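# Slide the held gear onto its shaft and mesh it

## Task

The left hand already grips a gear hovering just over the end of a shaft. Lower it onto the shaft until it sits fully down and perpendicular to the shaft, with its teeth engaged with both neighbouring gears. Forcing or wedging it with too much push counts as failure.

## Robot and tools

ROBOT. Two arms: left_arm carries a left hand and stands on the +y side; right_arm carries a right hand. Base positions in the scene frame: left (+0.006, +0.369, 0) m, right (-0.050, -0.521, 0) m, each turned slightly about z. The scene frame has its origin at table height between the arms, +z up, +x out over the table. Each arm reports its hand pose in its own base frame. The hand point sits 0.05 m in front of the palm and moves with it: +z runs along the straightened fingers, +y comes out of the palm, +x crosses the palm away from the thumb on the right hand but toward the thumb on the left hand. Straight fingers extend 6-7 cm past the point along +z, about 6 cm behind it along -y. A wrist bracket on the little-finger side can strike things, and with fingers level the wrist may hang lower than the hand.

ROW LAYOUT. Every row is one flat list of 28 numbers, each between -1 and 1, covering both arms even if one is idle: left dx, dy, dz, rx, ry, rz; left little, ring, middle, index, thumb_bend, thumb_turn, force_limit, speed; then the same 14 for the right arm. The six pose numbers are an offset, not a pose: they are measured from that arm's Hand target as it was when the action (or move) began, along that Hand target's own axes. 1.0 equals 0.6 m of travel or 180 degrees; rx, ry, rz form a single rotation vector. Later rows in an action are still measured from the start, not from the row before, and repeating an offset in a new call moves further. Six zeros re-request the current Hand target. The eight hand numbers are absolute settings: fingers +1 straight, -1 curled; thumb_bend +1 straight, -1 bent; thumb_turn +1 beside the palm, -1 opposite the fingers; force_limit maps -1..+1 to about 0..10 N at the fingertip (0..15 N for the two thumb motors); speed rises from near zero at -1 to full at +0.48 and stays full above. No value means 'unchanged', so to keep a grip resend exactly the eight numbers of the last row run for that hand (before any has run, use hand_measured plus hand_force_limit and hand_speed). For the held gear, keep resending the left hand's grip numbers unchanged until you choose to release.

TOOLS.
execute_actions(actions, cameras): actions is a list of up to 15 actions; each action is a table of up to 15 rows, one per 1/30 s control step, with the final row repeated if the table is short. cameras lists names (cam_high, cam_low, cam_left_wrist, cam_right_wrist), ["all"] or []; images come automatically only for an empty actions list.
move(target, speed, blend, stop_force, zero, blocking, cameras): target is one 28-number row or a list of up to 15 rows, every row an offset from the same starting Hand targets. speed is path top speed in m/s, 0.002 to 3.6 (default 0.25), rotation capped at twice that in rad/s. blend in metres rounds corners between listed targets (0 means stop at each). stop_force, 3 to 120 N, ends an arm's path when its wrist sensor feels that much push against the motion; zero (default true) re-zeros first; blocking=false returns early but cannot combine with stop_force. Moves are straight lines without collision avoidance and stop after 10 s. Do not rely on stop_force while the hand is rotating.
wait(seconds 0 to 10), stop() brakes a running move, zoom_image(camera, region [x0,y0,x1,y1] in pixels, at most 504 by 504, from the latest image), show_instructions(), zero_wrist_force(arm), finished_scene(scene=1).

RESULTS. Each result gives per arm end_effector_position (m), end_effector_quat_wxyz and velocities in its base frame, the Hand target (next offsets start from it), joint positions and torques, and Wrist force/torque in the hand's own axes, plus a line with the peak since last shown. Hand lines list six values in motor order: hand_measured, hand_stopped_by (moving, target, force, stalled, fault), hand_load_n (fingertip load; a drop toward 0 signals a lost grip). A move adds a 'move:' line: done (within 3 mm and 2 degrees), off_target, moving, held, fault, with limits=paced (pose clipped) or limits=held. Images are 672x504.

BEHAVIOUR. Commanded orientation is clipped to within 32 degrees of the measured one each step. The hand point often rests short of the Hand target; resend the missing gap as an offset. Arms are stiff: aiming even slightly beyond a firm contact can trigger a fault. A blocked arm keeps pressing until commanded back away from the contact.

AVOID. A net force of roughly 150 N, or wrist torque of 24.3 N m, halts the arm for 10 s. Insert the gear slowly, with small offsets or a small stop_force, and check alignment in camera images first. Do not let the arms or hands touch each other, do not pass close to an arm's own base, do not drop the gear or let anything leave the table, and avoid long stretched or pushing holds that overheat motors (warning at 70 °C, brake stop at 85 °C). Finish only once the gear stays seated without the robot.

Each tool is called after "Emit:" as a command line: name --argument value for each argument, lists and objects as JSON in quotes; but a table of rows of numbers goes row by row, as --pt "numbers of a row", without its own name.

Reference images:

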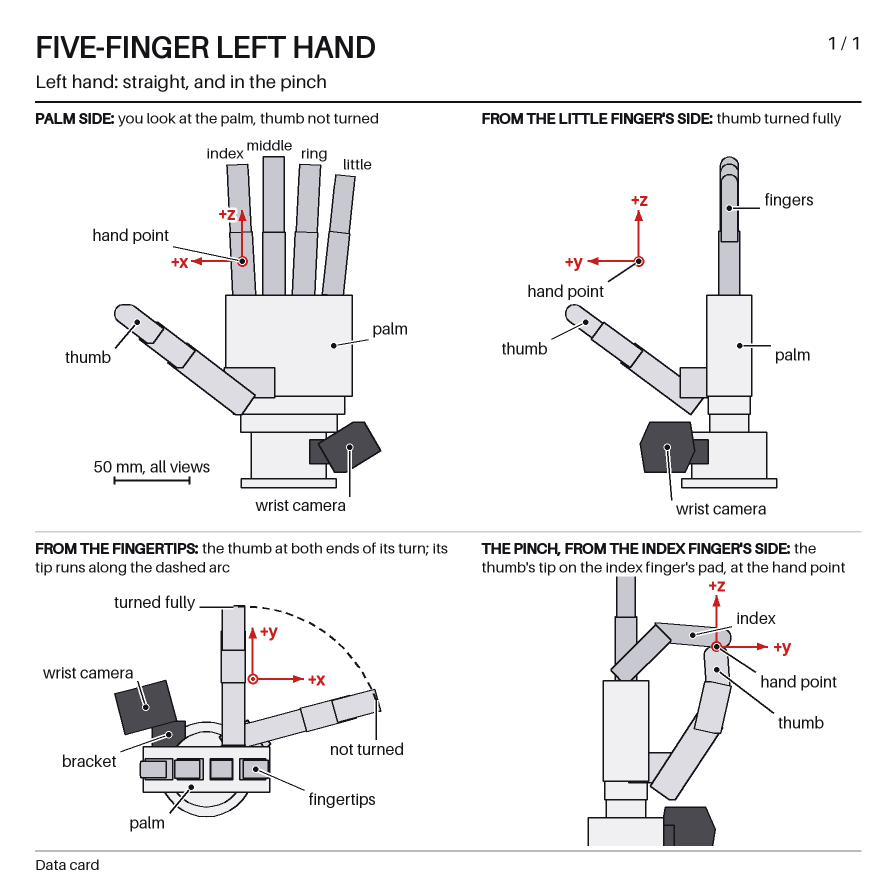

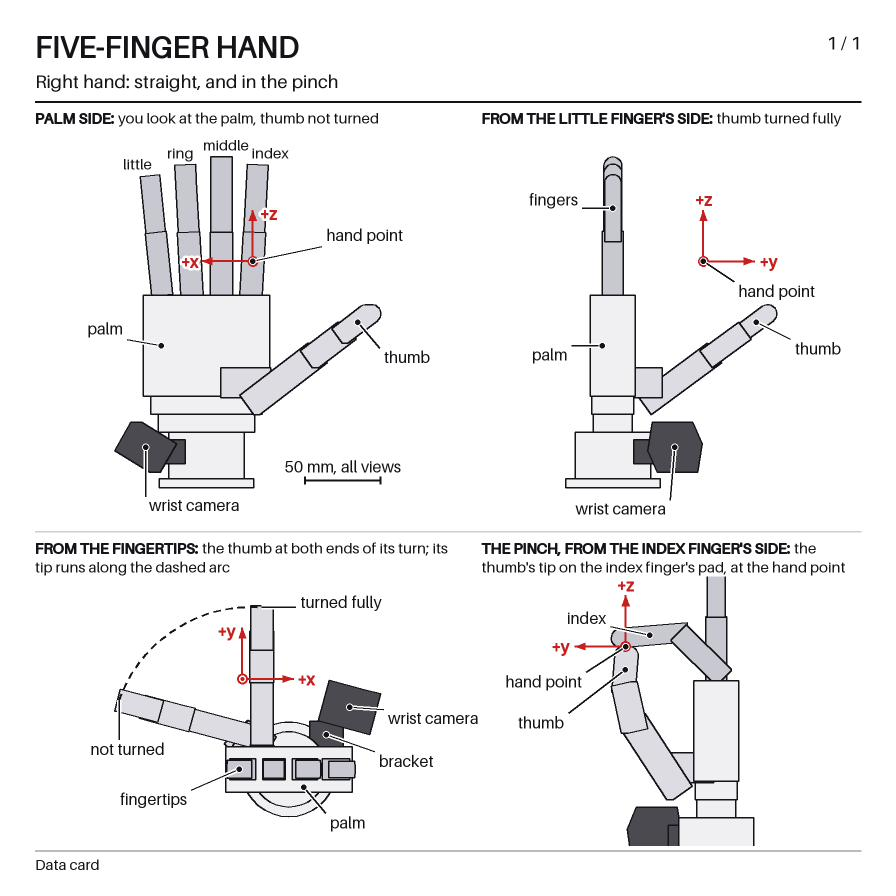

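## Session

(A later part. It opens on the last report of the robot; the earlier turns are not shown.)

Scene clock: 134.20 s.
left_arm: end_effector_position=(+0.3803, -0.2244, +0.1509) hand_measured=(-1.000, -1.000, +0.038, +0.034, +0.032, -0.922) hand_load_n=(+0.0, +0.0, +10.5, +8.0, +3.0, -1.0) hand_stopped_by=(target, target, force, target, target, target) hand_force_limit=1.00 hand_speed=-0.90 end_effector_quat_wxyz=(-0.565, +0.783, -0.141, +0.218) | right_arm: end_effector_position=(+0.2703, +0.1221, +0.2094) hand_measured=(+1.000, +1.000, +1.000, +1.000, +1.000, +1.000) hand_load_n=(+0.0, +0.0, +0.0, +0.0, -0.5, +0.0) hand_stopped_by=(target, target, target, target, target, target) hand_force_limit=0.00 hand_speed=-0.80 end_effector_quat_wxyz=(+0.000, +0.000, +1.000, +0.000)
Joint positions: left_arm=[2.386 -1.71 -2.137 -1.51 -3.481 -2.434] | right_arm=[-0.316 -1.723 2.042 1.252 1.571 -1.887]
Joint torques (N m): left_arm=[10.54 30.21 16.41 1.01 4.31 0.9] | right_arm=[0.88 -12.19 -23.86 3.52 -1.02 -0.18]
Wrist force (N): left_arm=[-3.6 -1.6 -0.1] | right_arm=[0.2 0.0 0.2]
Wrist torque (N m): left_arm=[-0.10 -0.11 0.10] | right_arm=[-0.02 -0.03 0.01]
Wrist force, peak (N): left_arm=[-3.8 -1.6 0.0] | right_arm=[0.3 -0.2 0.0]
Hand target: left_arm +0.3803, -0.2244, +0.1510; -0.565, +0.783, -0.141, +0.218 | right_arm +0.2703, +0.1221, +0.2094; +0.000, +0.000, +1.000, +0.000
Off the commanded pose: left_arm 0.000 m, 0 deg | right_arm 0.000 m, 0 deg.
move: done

Emit:
move --target '[-0.0009,0.00796,0.00248,0,0,0,-1,-1,0.036,0.032,0.032,-0.922,1,-0.9,0,0,0,0,0,0,1,1,1,1,1,1,0,-0.8]' --speed 0.007 --stop_force 7 --cameras '["cam_left_wrist", "cam_low"]'

Emit:
zoom_image --camera "cam_left_wrist" --region '[180, 120, 310, 290]'

Emit:
zoom_image --camera "cam_low" --region '[314, 196, 346, 224]'

Scene clock: 135.83 s.
left_arm: end_effector_position=(+0.3807, -0.2245, +0.1459) hand_measured=(-1.000, -1.000, +0.038, +0.034, +0.032, -0.922) hand_load_n=(+0.0, +0.0, +10.0, +9.0, +3.0, -0.5) hand_stopped_by=(target, target, force, target, target, target) hand_force_limit=1.00 hand_speed=-0.90 end_effector_quat_wxyz=(-0.565, +0.783, -0.141, +0.218) | right_arm: end_effector_position=(+0.2703, +0.1221, +0.2094) hand_measured=(+1.000, +1.000, +1.000, +1.000, +1.000, +1.000) hand_load_n=(+0.0, +0.0, +0.0, +0.0, +0.0, +0.0) hand_stopped_by=(target, target, target, target, target, target) hand_force_limit=0.00 hand_speed=-0.80 end_effector_quat_wxyz=(+0.000, +0.000, +1.000, +0.000)
Joint positions: left_arm=[2.386 -1.72 -2.143 -1.494 -3.481 -2.433] | right_arm=[-0.316 -1.723 2.042 1.252 1.571 -1.887]
Joint torques (N m): left_arm=[10.35 34.57 19.09 0.26 3.49 1.27] | right_arm=[0.7 -12.92 -23.85 3.46 -1.07 -0.2]
Wrist force (N): left_arm=[-0.3 -0.4 0.1] | right_arm=[0.1 0.1 0.1]
Wrist torque (N m): left_arm=[-0.05 -0.04 -0.02] | right_arm=[0.00 -0.02 0.01]
Wrist force, peak (N): left_arm=[-4.2 -1.9 0.1] | right_arm=[0.2 -0.3 0.4]
Hand target: left_arm +0.3807, -0.2245, +0.1460; -0.565, +0.783, -0.141, +0.218 | right_arm +0.2703, +0.1221, +0.2094; +0.000, +0.000, +1.000, +0.000
Off the commanded pose: left_arm 0.000 m, 0 deg | right_arm 0.000 m, 0 deg.
move: done
camera_calibration:
cam_left_wrist: T_world_to_cam=[[0.202662, 0.160553, 0.965997, -0.179264], [0.440653, -0.8959, 0.0564557, -0.377448], [0.874501, 0.414229, -0.252313, -0.0875289], [0, 0, 0, 1]] pos_world=[0.279198, -0.273117, 0.172393]
Images, in order (width x height): cam_low 672x504, cam_left_wrist 672x504.

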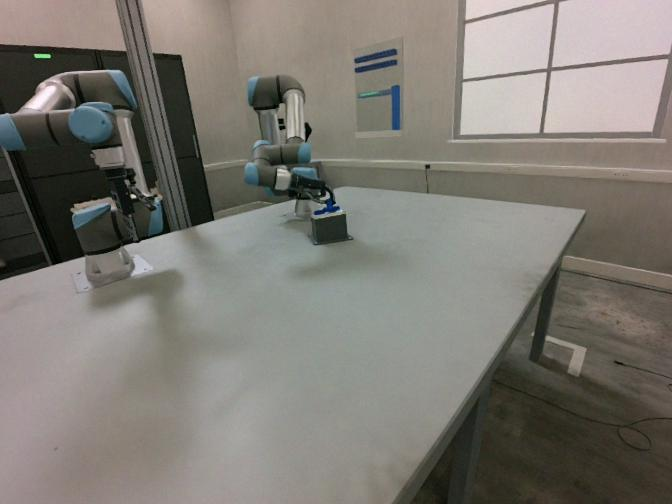

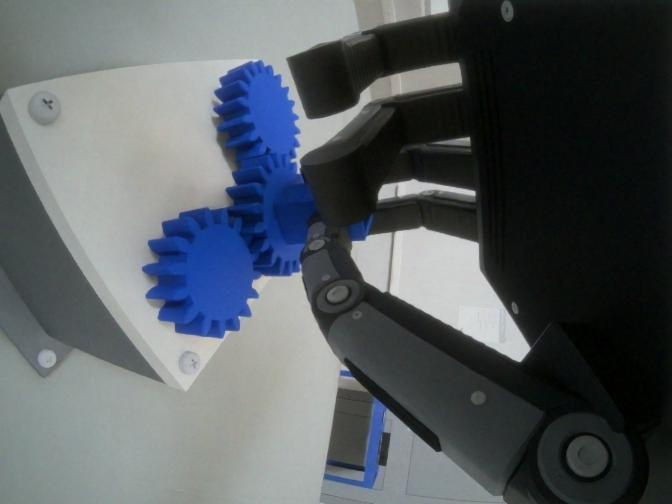

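Scaled by 2.965 from the camera's 672x504 image, which has a finer 960x720 frame.

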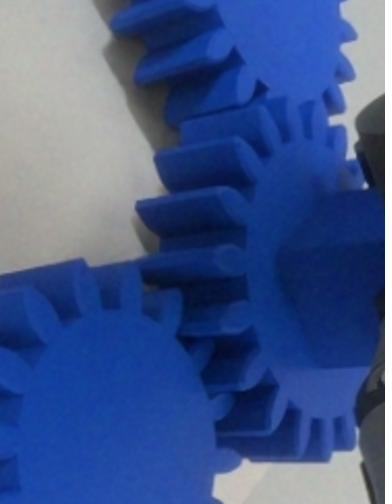

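Scaled by 15.750 from the camera's 672x504 image, which has a finer 960x720 frame.

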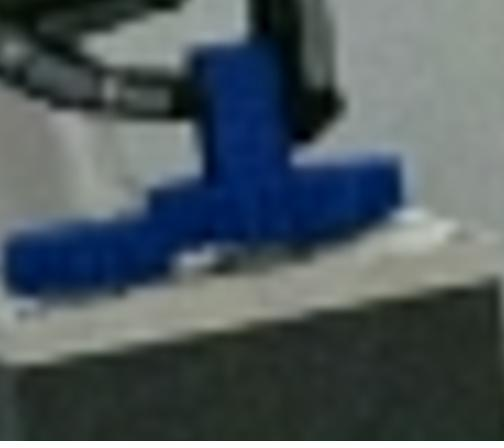

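Emit:
move --target '[-0.0002,0.00796,0.00248,0,0,0,-1,-1,0.036,0.032,0.032,-0.922,1,-0.9,0,0,0,0,0,0,1,1,1,1,1,1,0,-0.8]' --speed 0.006 --stop_force 6 --cameras '["cam_left_wrist", "cam_low"]'

Emit:
zoom_image --camera "cam_left_wrist" --region '[180, 120, 310, 290]'

Emit:
zoom_image --camera "cam_low" --region '[314, 196, 346, 224]'

Scene clock: 137.97 s.
left_arm: end_effector_position=(+0.3814, -0.2247, +0.1418) hand_measured=(-1.000, -1.000, +0.038, +0.034, +0.032, -0.922) hand_load_n=(+0.0, +0.0, +10.5, +9.0, +2.5, -0.5) hand_stopped_by=(target, target, force, target, target, target) hand_force_limit=1.00 hand_speed=-0.90 end_effector_quat_wxyz=(-0.565, +0.783, -0.141, +0.218) | right_arm: end_effector_position=(+0.2703, +0.1221, +0.2094) hand_measured=(+1.000, +1.000, +1.000, +1.000, +1.000, +1.000) hand_load_n=(+0.0, +0.0, +0.5, +0.0, +0.0, +0.0) hand_stopped_by=(target, target, target, target, target, target) hand_force_limit=0.00 hand_speed=-0.80 end_effector_quat_wxyz=(+0.000, +0.000, +1.000, +0.000)
Joint positions: left_arm=[2.387 -1.729 -2.147 -1.48 -3.48 -2.431] | right_arm=[-0.316 -1.723 2.042 1.252 1.571 -1.887]
Joint torques (N m): left_arm=[0.26 34.28 26.35 0.53 -2.13 -1.3] | right_arm=[0.21 -13.33 -23.46 3.76 -1.13 -0.2]
Wrist force (N): left_arm=[-2.2 -6.9 -0.2] | right_arm=[0.2 0.0 0.0]
Wrist torque (N m): left_arm=[-0.16 -0.06 0.07] | right_arm=[-0.01 -0.03 0.01]
Wrist force, peak (N): left_arm=[-5.6 -17.6 -3.1] | right_arm=[0.3 -0.3 0.0]
Hand target: left_arm +0.3813, -0.2247, +0.1418; -0.565, +0.783, -0.141, +0.218 (not the last commanded pose) | right_arm +0.2703, +0.1221, +0.2094; +0.000, +0.000, +1.000, +0.000
Off the commanded pose: left_arm 0.001 m, 0 deg | right_arm 0.000 m, 0 deg.
move: contact (left_arm)
camera_calibration:
cam_left_wrist: T_world_to_cam=[[0.202474, 0.160678, 0.966016, -0.17533], [0.440651, -0.895889, 0.0566545, -0.377734], [0.874546, 0.414204, -0.252197, -0.0891318], [0, 0, 0, 1]] pos_world=[0.279898, -0.273318, 0.168293]
Images, in order (width x height): cam_low 672x504, cam_left_wrist 672x504.

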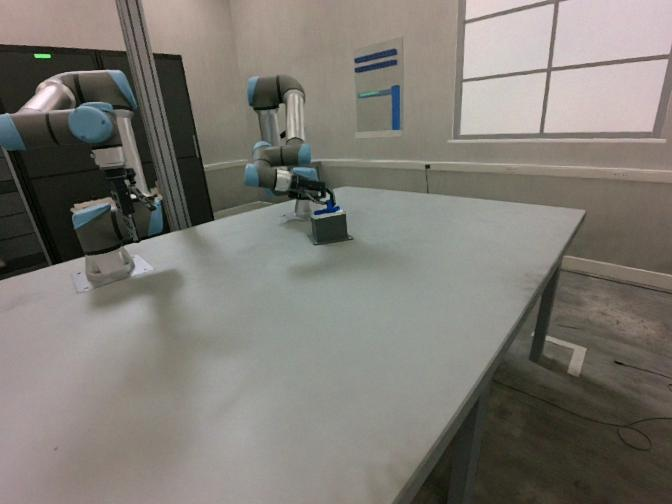

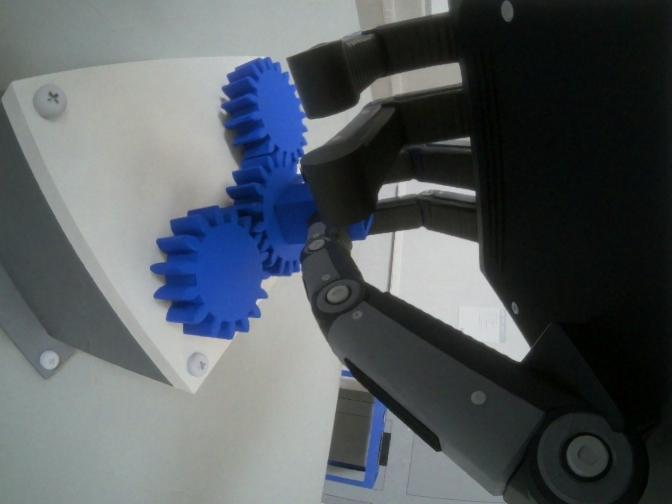

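Scaled by 2.965 from the camera's 672x504 image, which has a finer 960x720 frame.

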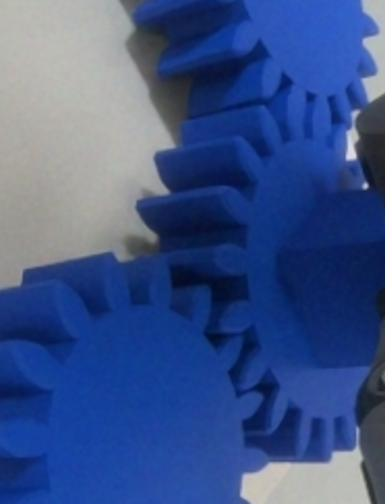

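Scaled by 15.750 from the camera's 672x504 image, which has a finer 960x720 frame.

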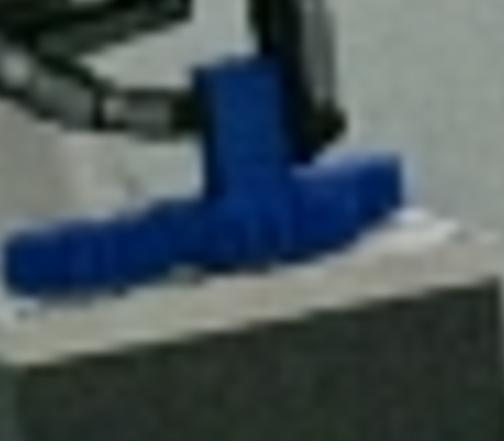

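Emit:
move --pt "-0.0002 -0.00050 -0.00015 0 0 0 -1 -1 0.036 0.032 0.032 -0.922 1 -0.9 0 0 0 0 0 0 1 1 1 1 1 1 0 -0.8" --pt "-0.0002 -0.00050 -0.00015 0 0 0 -1 -1 0.7 0.7 0.032 -0.922 1 -0.7 0 0 0 0 0 0 1 1 1 1 1 1 0 -0.8" --speed 0.01 --cameras '["cam_left_wrist", "cam_low"]'

Emit:
zoom_image --camera "cam_left_wrist" --region '[200, 120, 400, 320]'

Emit:
zoom_image --camera "cam_low" --region '[314, 196, 346, 224]'

Scene clock: 141.00 s.
left_arm: end_effector_position=(+0.3812, -0.2246, +0.1421) hand_measured=(-1.000, -1.000, +0.700, +0.700, +0.032, -0.922) hand_load_n=(+0.0, +0.0, +0.0, +0.0, +0.0, -0.5) hand_stopped_by=(target, target, target, target, target, target) hand_force_limit=1.00 hand_speed=-0.70 end_effector_quat_wxyz=(-0.565, +0.783, -0.141, +0.218) | right_arm: end_effector_position=(+0.2703, +0.1221, +0.2094) hand_measured=(+1.000, +1.000, +1.000, +1.000, +1.000, +1.000) hand_load_n=(+0.0, +0.5, +0.0, +0.0, +0.0, +0.0) hand_stopped_by=(target, target, target, target, target, target) hand_force_limit=0.00 hand_speed=-0.80 end_effector_quat_wxyz=(+0.000, +0.000, +1.000, +0.000)
Joint positions: left_arm=[2.387 -1.728 -2.147 -1.481 -3.48 -2.431] | right_arm=[-0.316 -1.723 2.042 1.252 1.571 -1.887]
Joint torques (N m): left_arm=[-8.63 27.08 23.09 2.19 0.1 -1.46] | right_arm=[0.53 -12.54 -24.24 3.55 -1.24 -0.14]
Wrist force (N): left_arm=[-0.1 -0.7 -1.0] | right_arm=[0.1 -0.1 -0.1]
Wrist torque (N m): left_arm=[-0.08 -0.08 -0.01] | right_arm=[-0.01 -0.01 0.00]
Wrist force, peak (N): left_arm=[-2.1 -6.9 -0.1] | right_arm=[0.4 -0.2 -0.1]
Hand target: left_arm +0.3812, -0.2246, +0.1421; -0.565, +0.783, -0.141, +0.218 | right_arm +0.2703, +0.1221, +0.2094; +0.000, +0.000, +1.000, +0.000
Off the commanded pose: left_arm 0.000 m, 0 deg | right_arm 0.000 m, 0 deg.
move: done
camera_calibration:
cam_left_wrist: T_world_to_cam=[[0.202484, 0.160659, 0.966017, -0.175587], [0.440646, -0.895893, 0.0566338, -0.377659], [0.874546, 0.414204, -0.252197, -0.0888813], [0, 0, 0, 1]] pos_world=[0.279698, -0.273318, 0.168593]
Images, in order (width x height): cam_low 672x504, cam_left_wrist 672x504.

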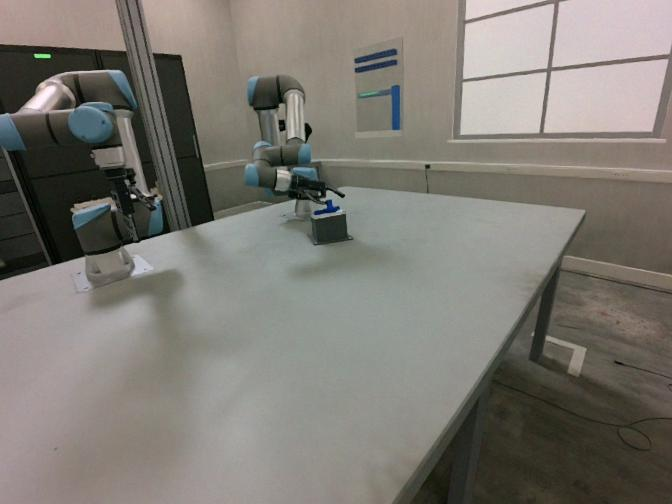

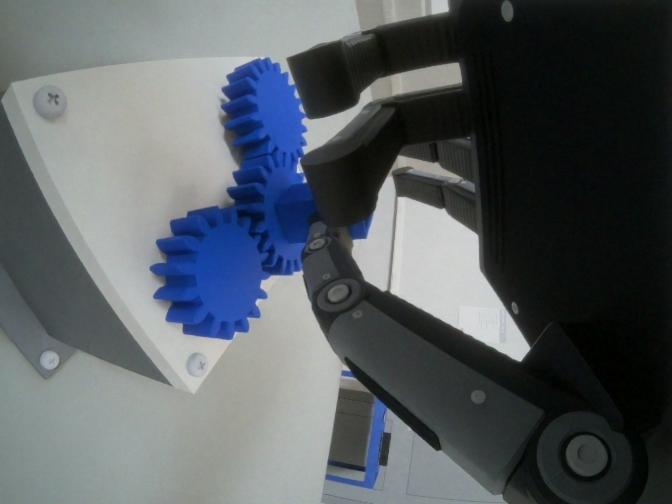

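Scaled by 2.520 from the camera's 672x504 image, which has a finer 960x720 frame.

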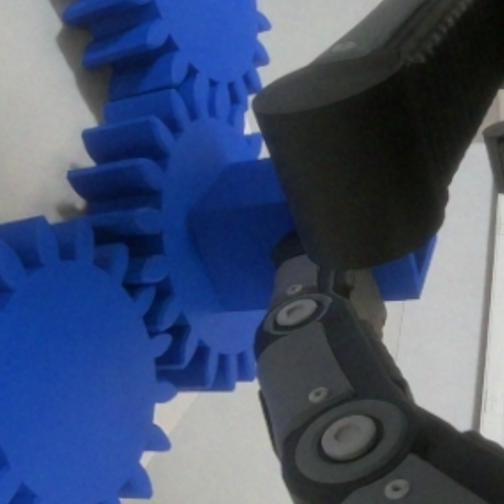

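Scaled by 15.750 from the camera's 672x504 image, which has a finer 960x720 frame.

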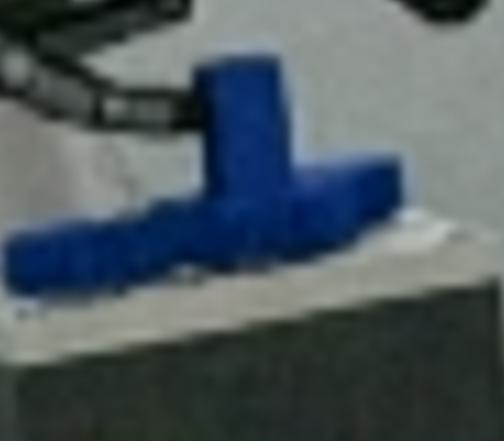

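Emit:
move --pt "0 -0.0005 -0.010 0 0 0 -1 -1 0.7 0.7 0.032 -0.922 1 -0.7 0 0 0 0 0 0 1 1 1 1 1 1 0 -0.8" --pt "0.0034 -0.127 -0.050 0 0 0 -1 -1 0.7 0.7 0.032 -0.922 1 -0.7 0 0 0 0 0 0 1 1 1 1 1 1 0 -0.8" --speed '[0.02,0.1]' --cameras '["cam_left_wrist", "cam_low","cam_high"]'

Emit:
zoom_image --camera "cam_left_wrist" --region '[60, 60, 300, 320]'

Emit:
zoom_image --camera "cam_low" --region '[314, 196, 346, 224]'

Emit:
zoom_image --camera "cam_high" --region '[330, 160, 400, 240]'

Scene clock: 143.37 s.
left_arm: end_effector_position=(+0.3660, -0.2259, +0.2226) hand_measured=(-1.000, -1.000, +0.700, +0.700, +0.032, -0.922) hand_load_n=(+0.0, +0.0, +0.0, +0.0, +0.0, +0.0) hand_stopped_by=(target, target, target, target, target, target) hand_force_limit=1.00 hand_speed=-0.70 end_effector_quat_wxyz=(-0.565, +0.783, -0.141, +0.218) | right_arm: end_effector_position=(+0.2703, +0.1221, +0.2094) hand_measured=(+1.000, +1.000, +1.000, +1.000, +1.000, +1.000) hand_load_n=(+0.0, +0.0, +0.0, +0.0, +0.0, +0.0) hand_stopped_by=(target, target, target, target, target, target) hand_force_limit=0.00 hand_speed=-0.80 end_effector_quat_wxyz=(+0.000, +0.000, +1.000, +0.000)
Joint positions: left_arm=[2.361 -1.59 -2.037 -1.786 -3.497 -2.492] | right_arm=[-0.316 -1.723 2.042 1.252 1.571 -1.887]
Joint torques (N m): left_arm=[1.07 17.41 12.17 0.56 0.49 1.34] | right_arm=[-0.02 -11.16 -24.73 3.72 -1.29 -0.26]
Wrist force (N): left_arm=[0.1 -0.7 0.2] | right_arm=[0.2 0.0 0.2]
Wrist torque (N m): left_arm=[-0.08 0.00 0.10] | right_arm=[-0.02 -0.04 0.01]
Wrist force, peak (N): left_arm=[0.1 -1.8 0.1] | right_arm=[0.3 -0.4 0.1]
Hand target: left_arm +0.3660, -0.2259, +0.2226; -0.565, +0.783, -0.141, +0.218 | right_arm +0.2703, +0.1221, +0.2094; +0.000, +0.000, +1.000, +0.000
Off the commanded pose: left_arm 0.000 m, 0 deg | right_arm 0.000 m, 0 deg.
move: done
camera_calibration:
cam_left_wrist: T_world_to_cam=[[0.202286, 0.160885, 0.966021, -0.249951], [0.440624, -0.895884, 0.0569375, -0.376754], [0.874604, 0.414134, -0.252115, -0.0548031], [0, 0, 0, 1]] pos_world=[0.264499, -0.274618, 0.249093]
Images, in order (width x height): cam_high 672x504, cam_low 672x504, cam_left_wrist 672x504.

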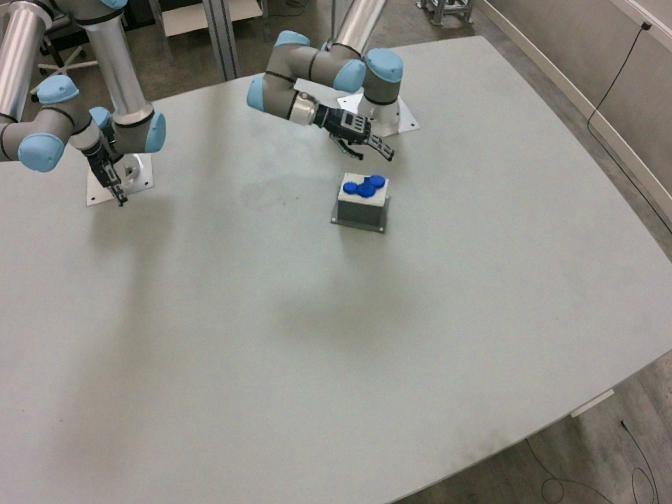

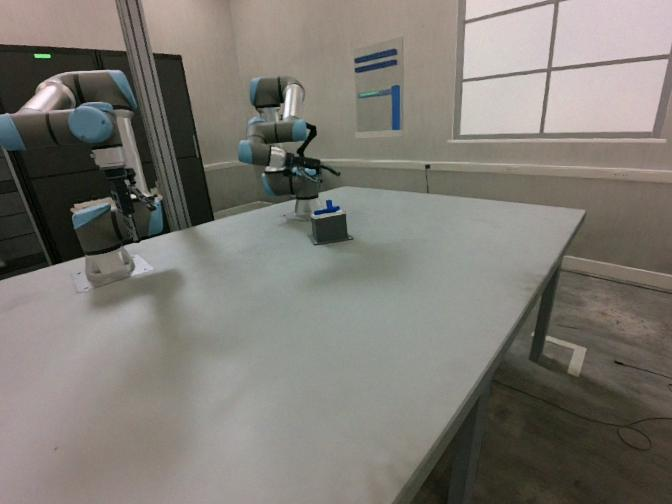

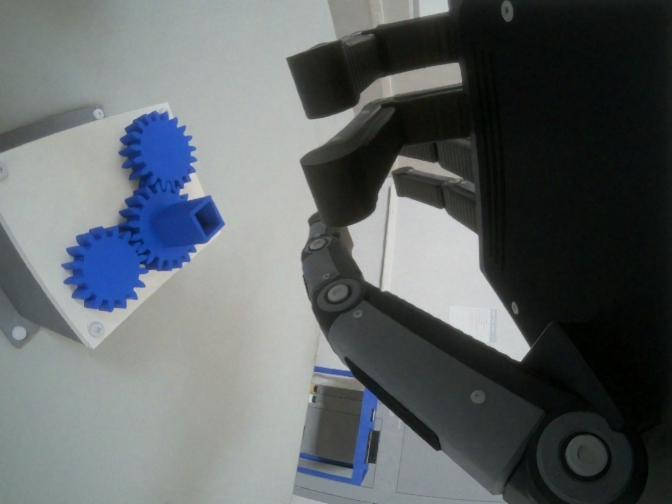

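Scaled by 1.938 from the camera's 672x504 image, which has a finer 960x720 frame.

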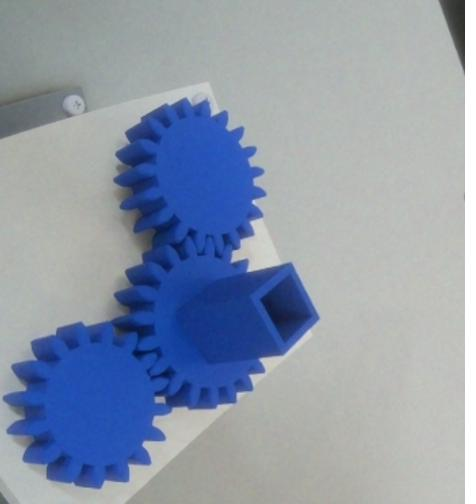

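Scaled by 15.750 from the camera's 672x504 image, which has a finer 960x720 frame.

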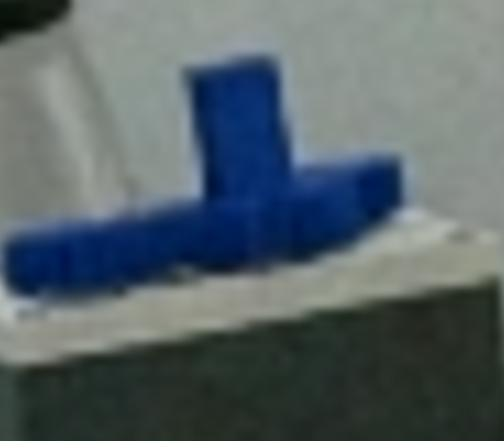

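Scaled by 6.300 from the camera's 672x504 image, which has a finer 960x720 frame.

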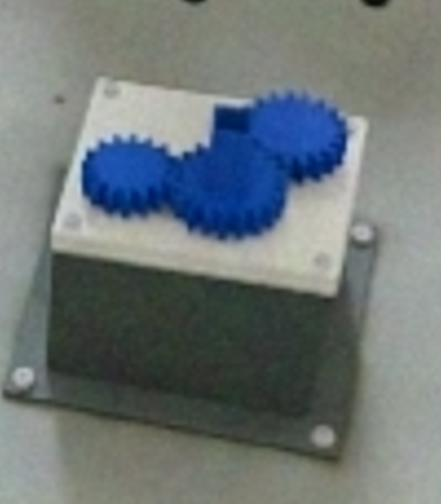

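Emit:
zoom_image --camera "cam_left_wrist" --region '[60, 150, 230, 320]'

Scaled by 2.965 from the camera's 672x504 image, which has a finer 960x720 frame.

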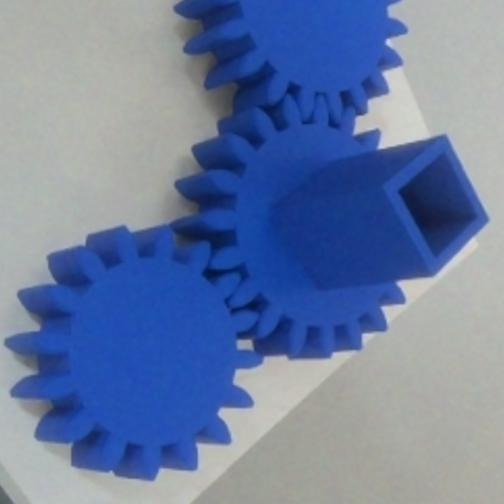

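Emit:
finished_scene

The scene is finished: the task was done.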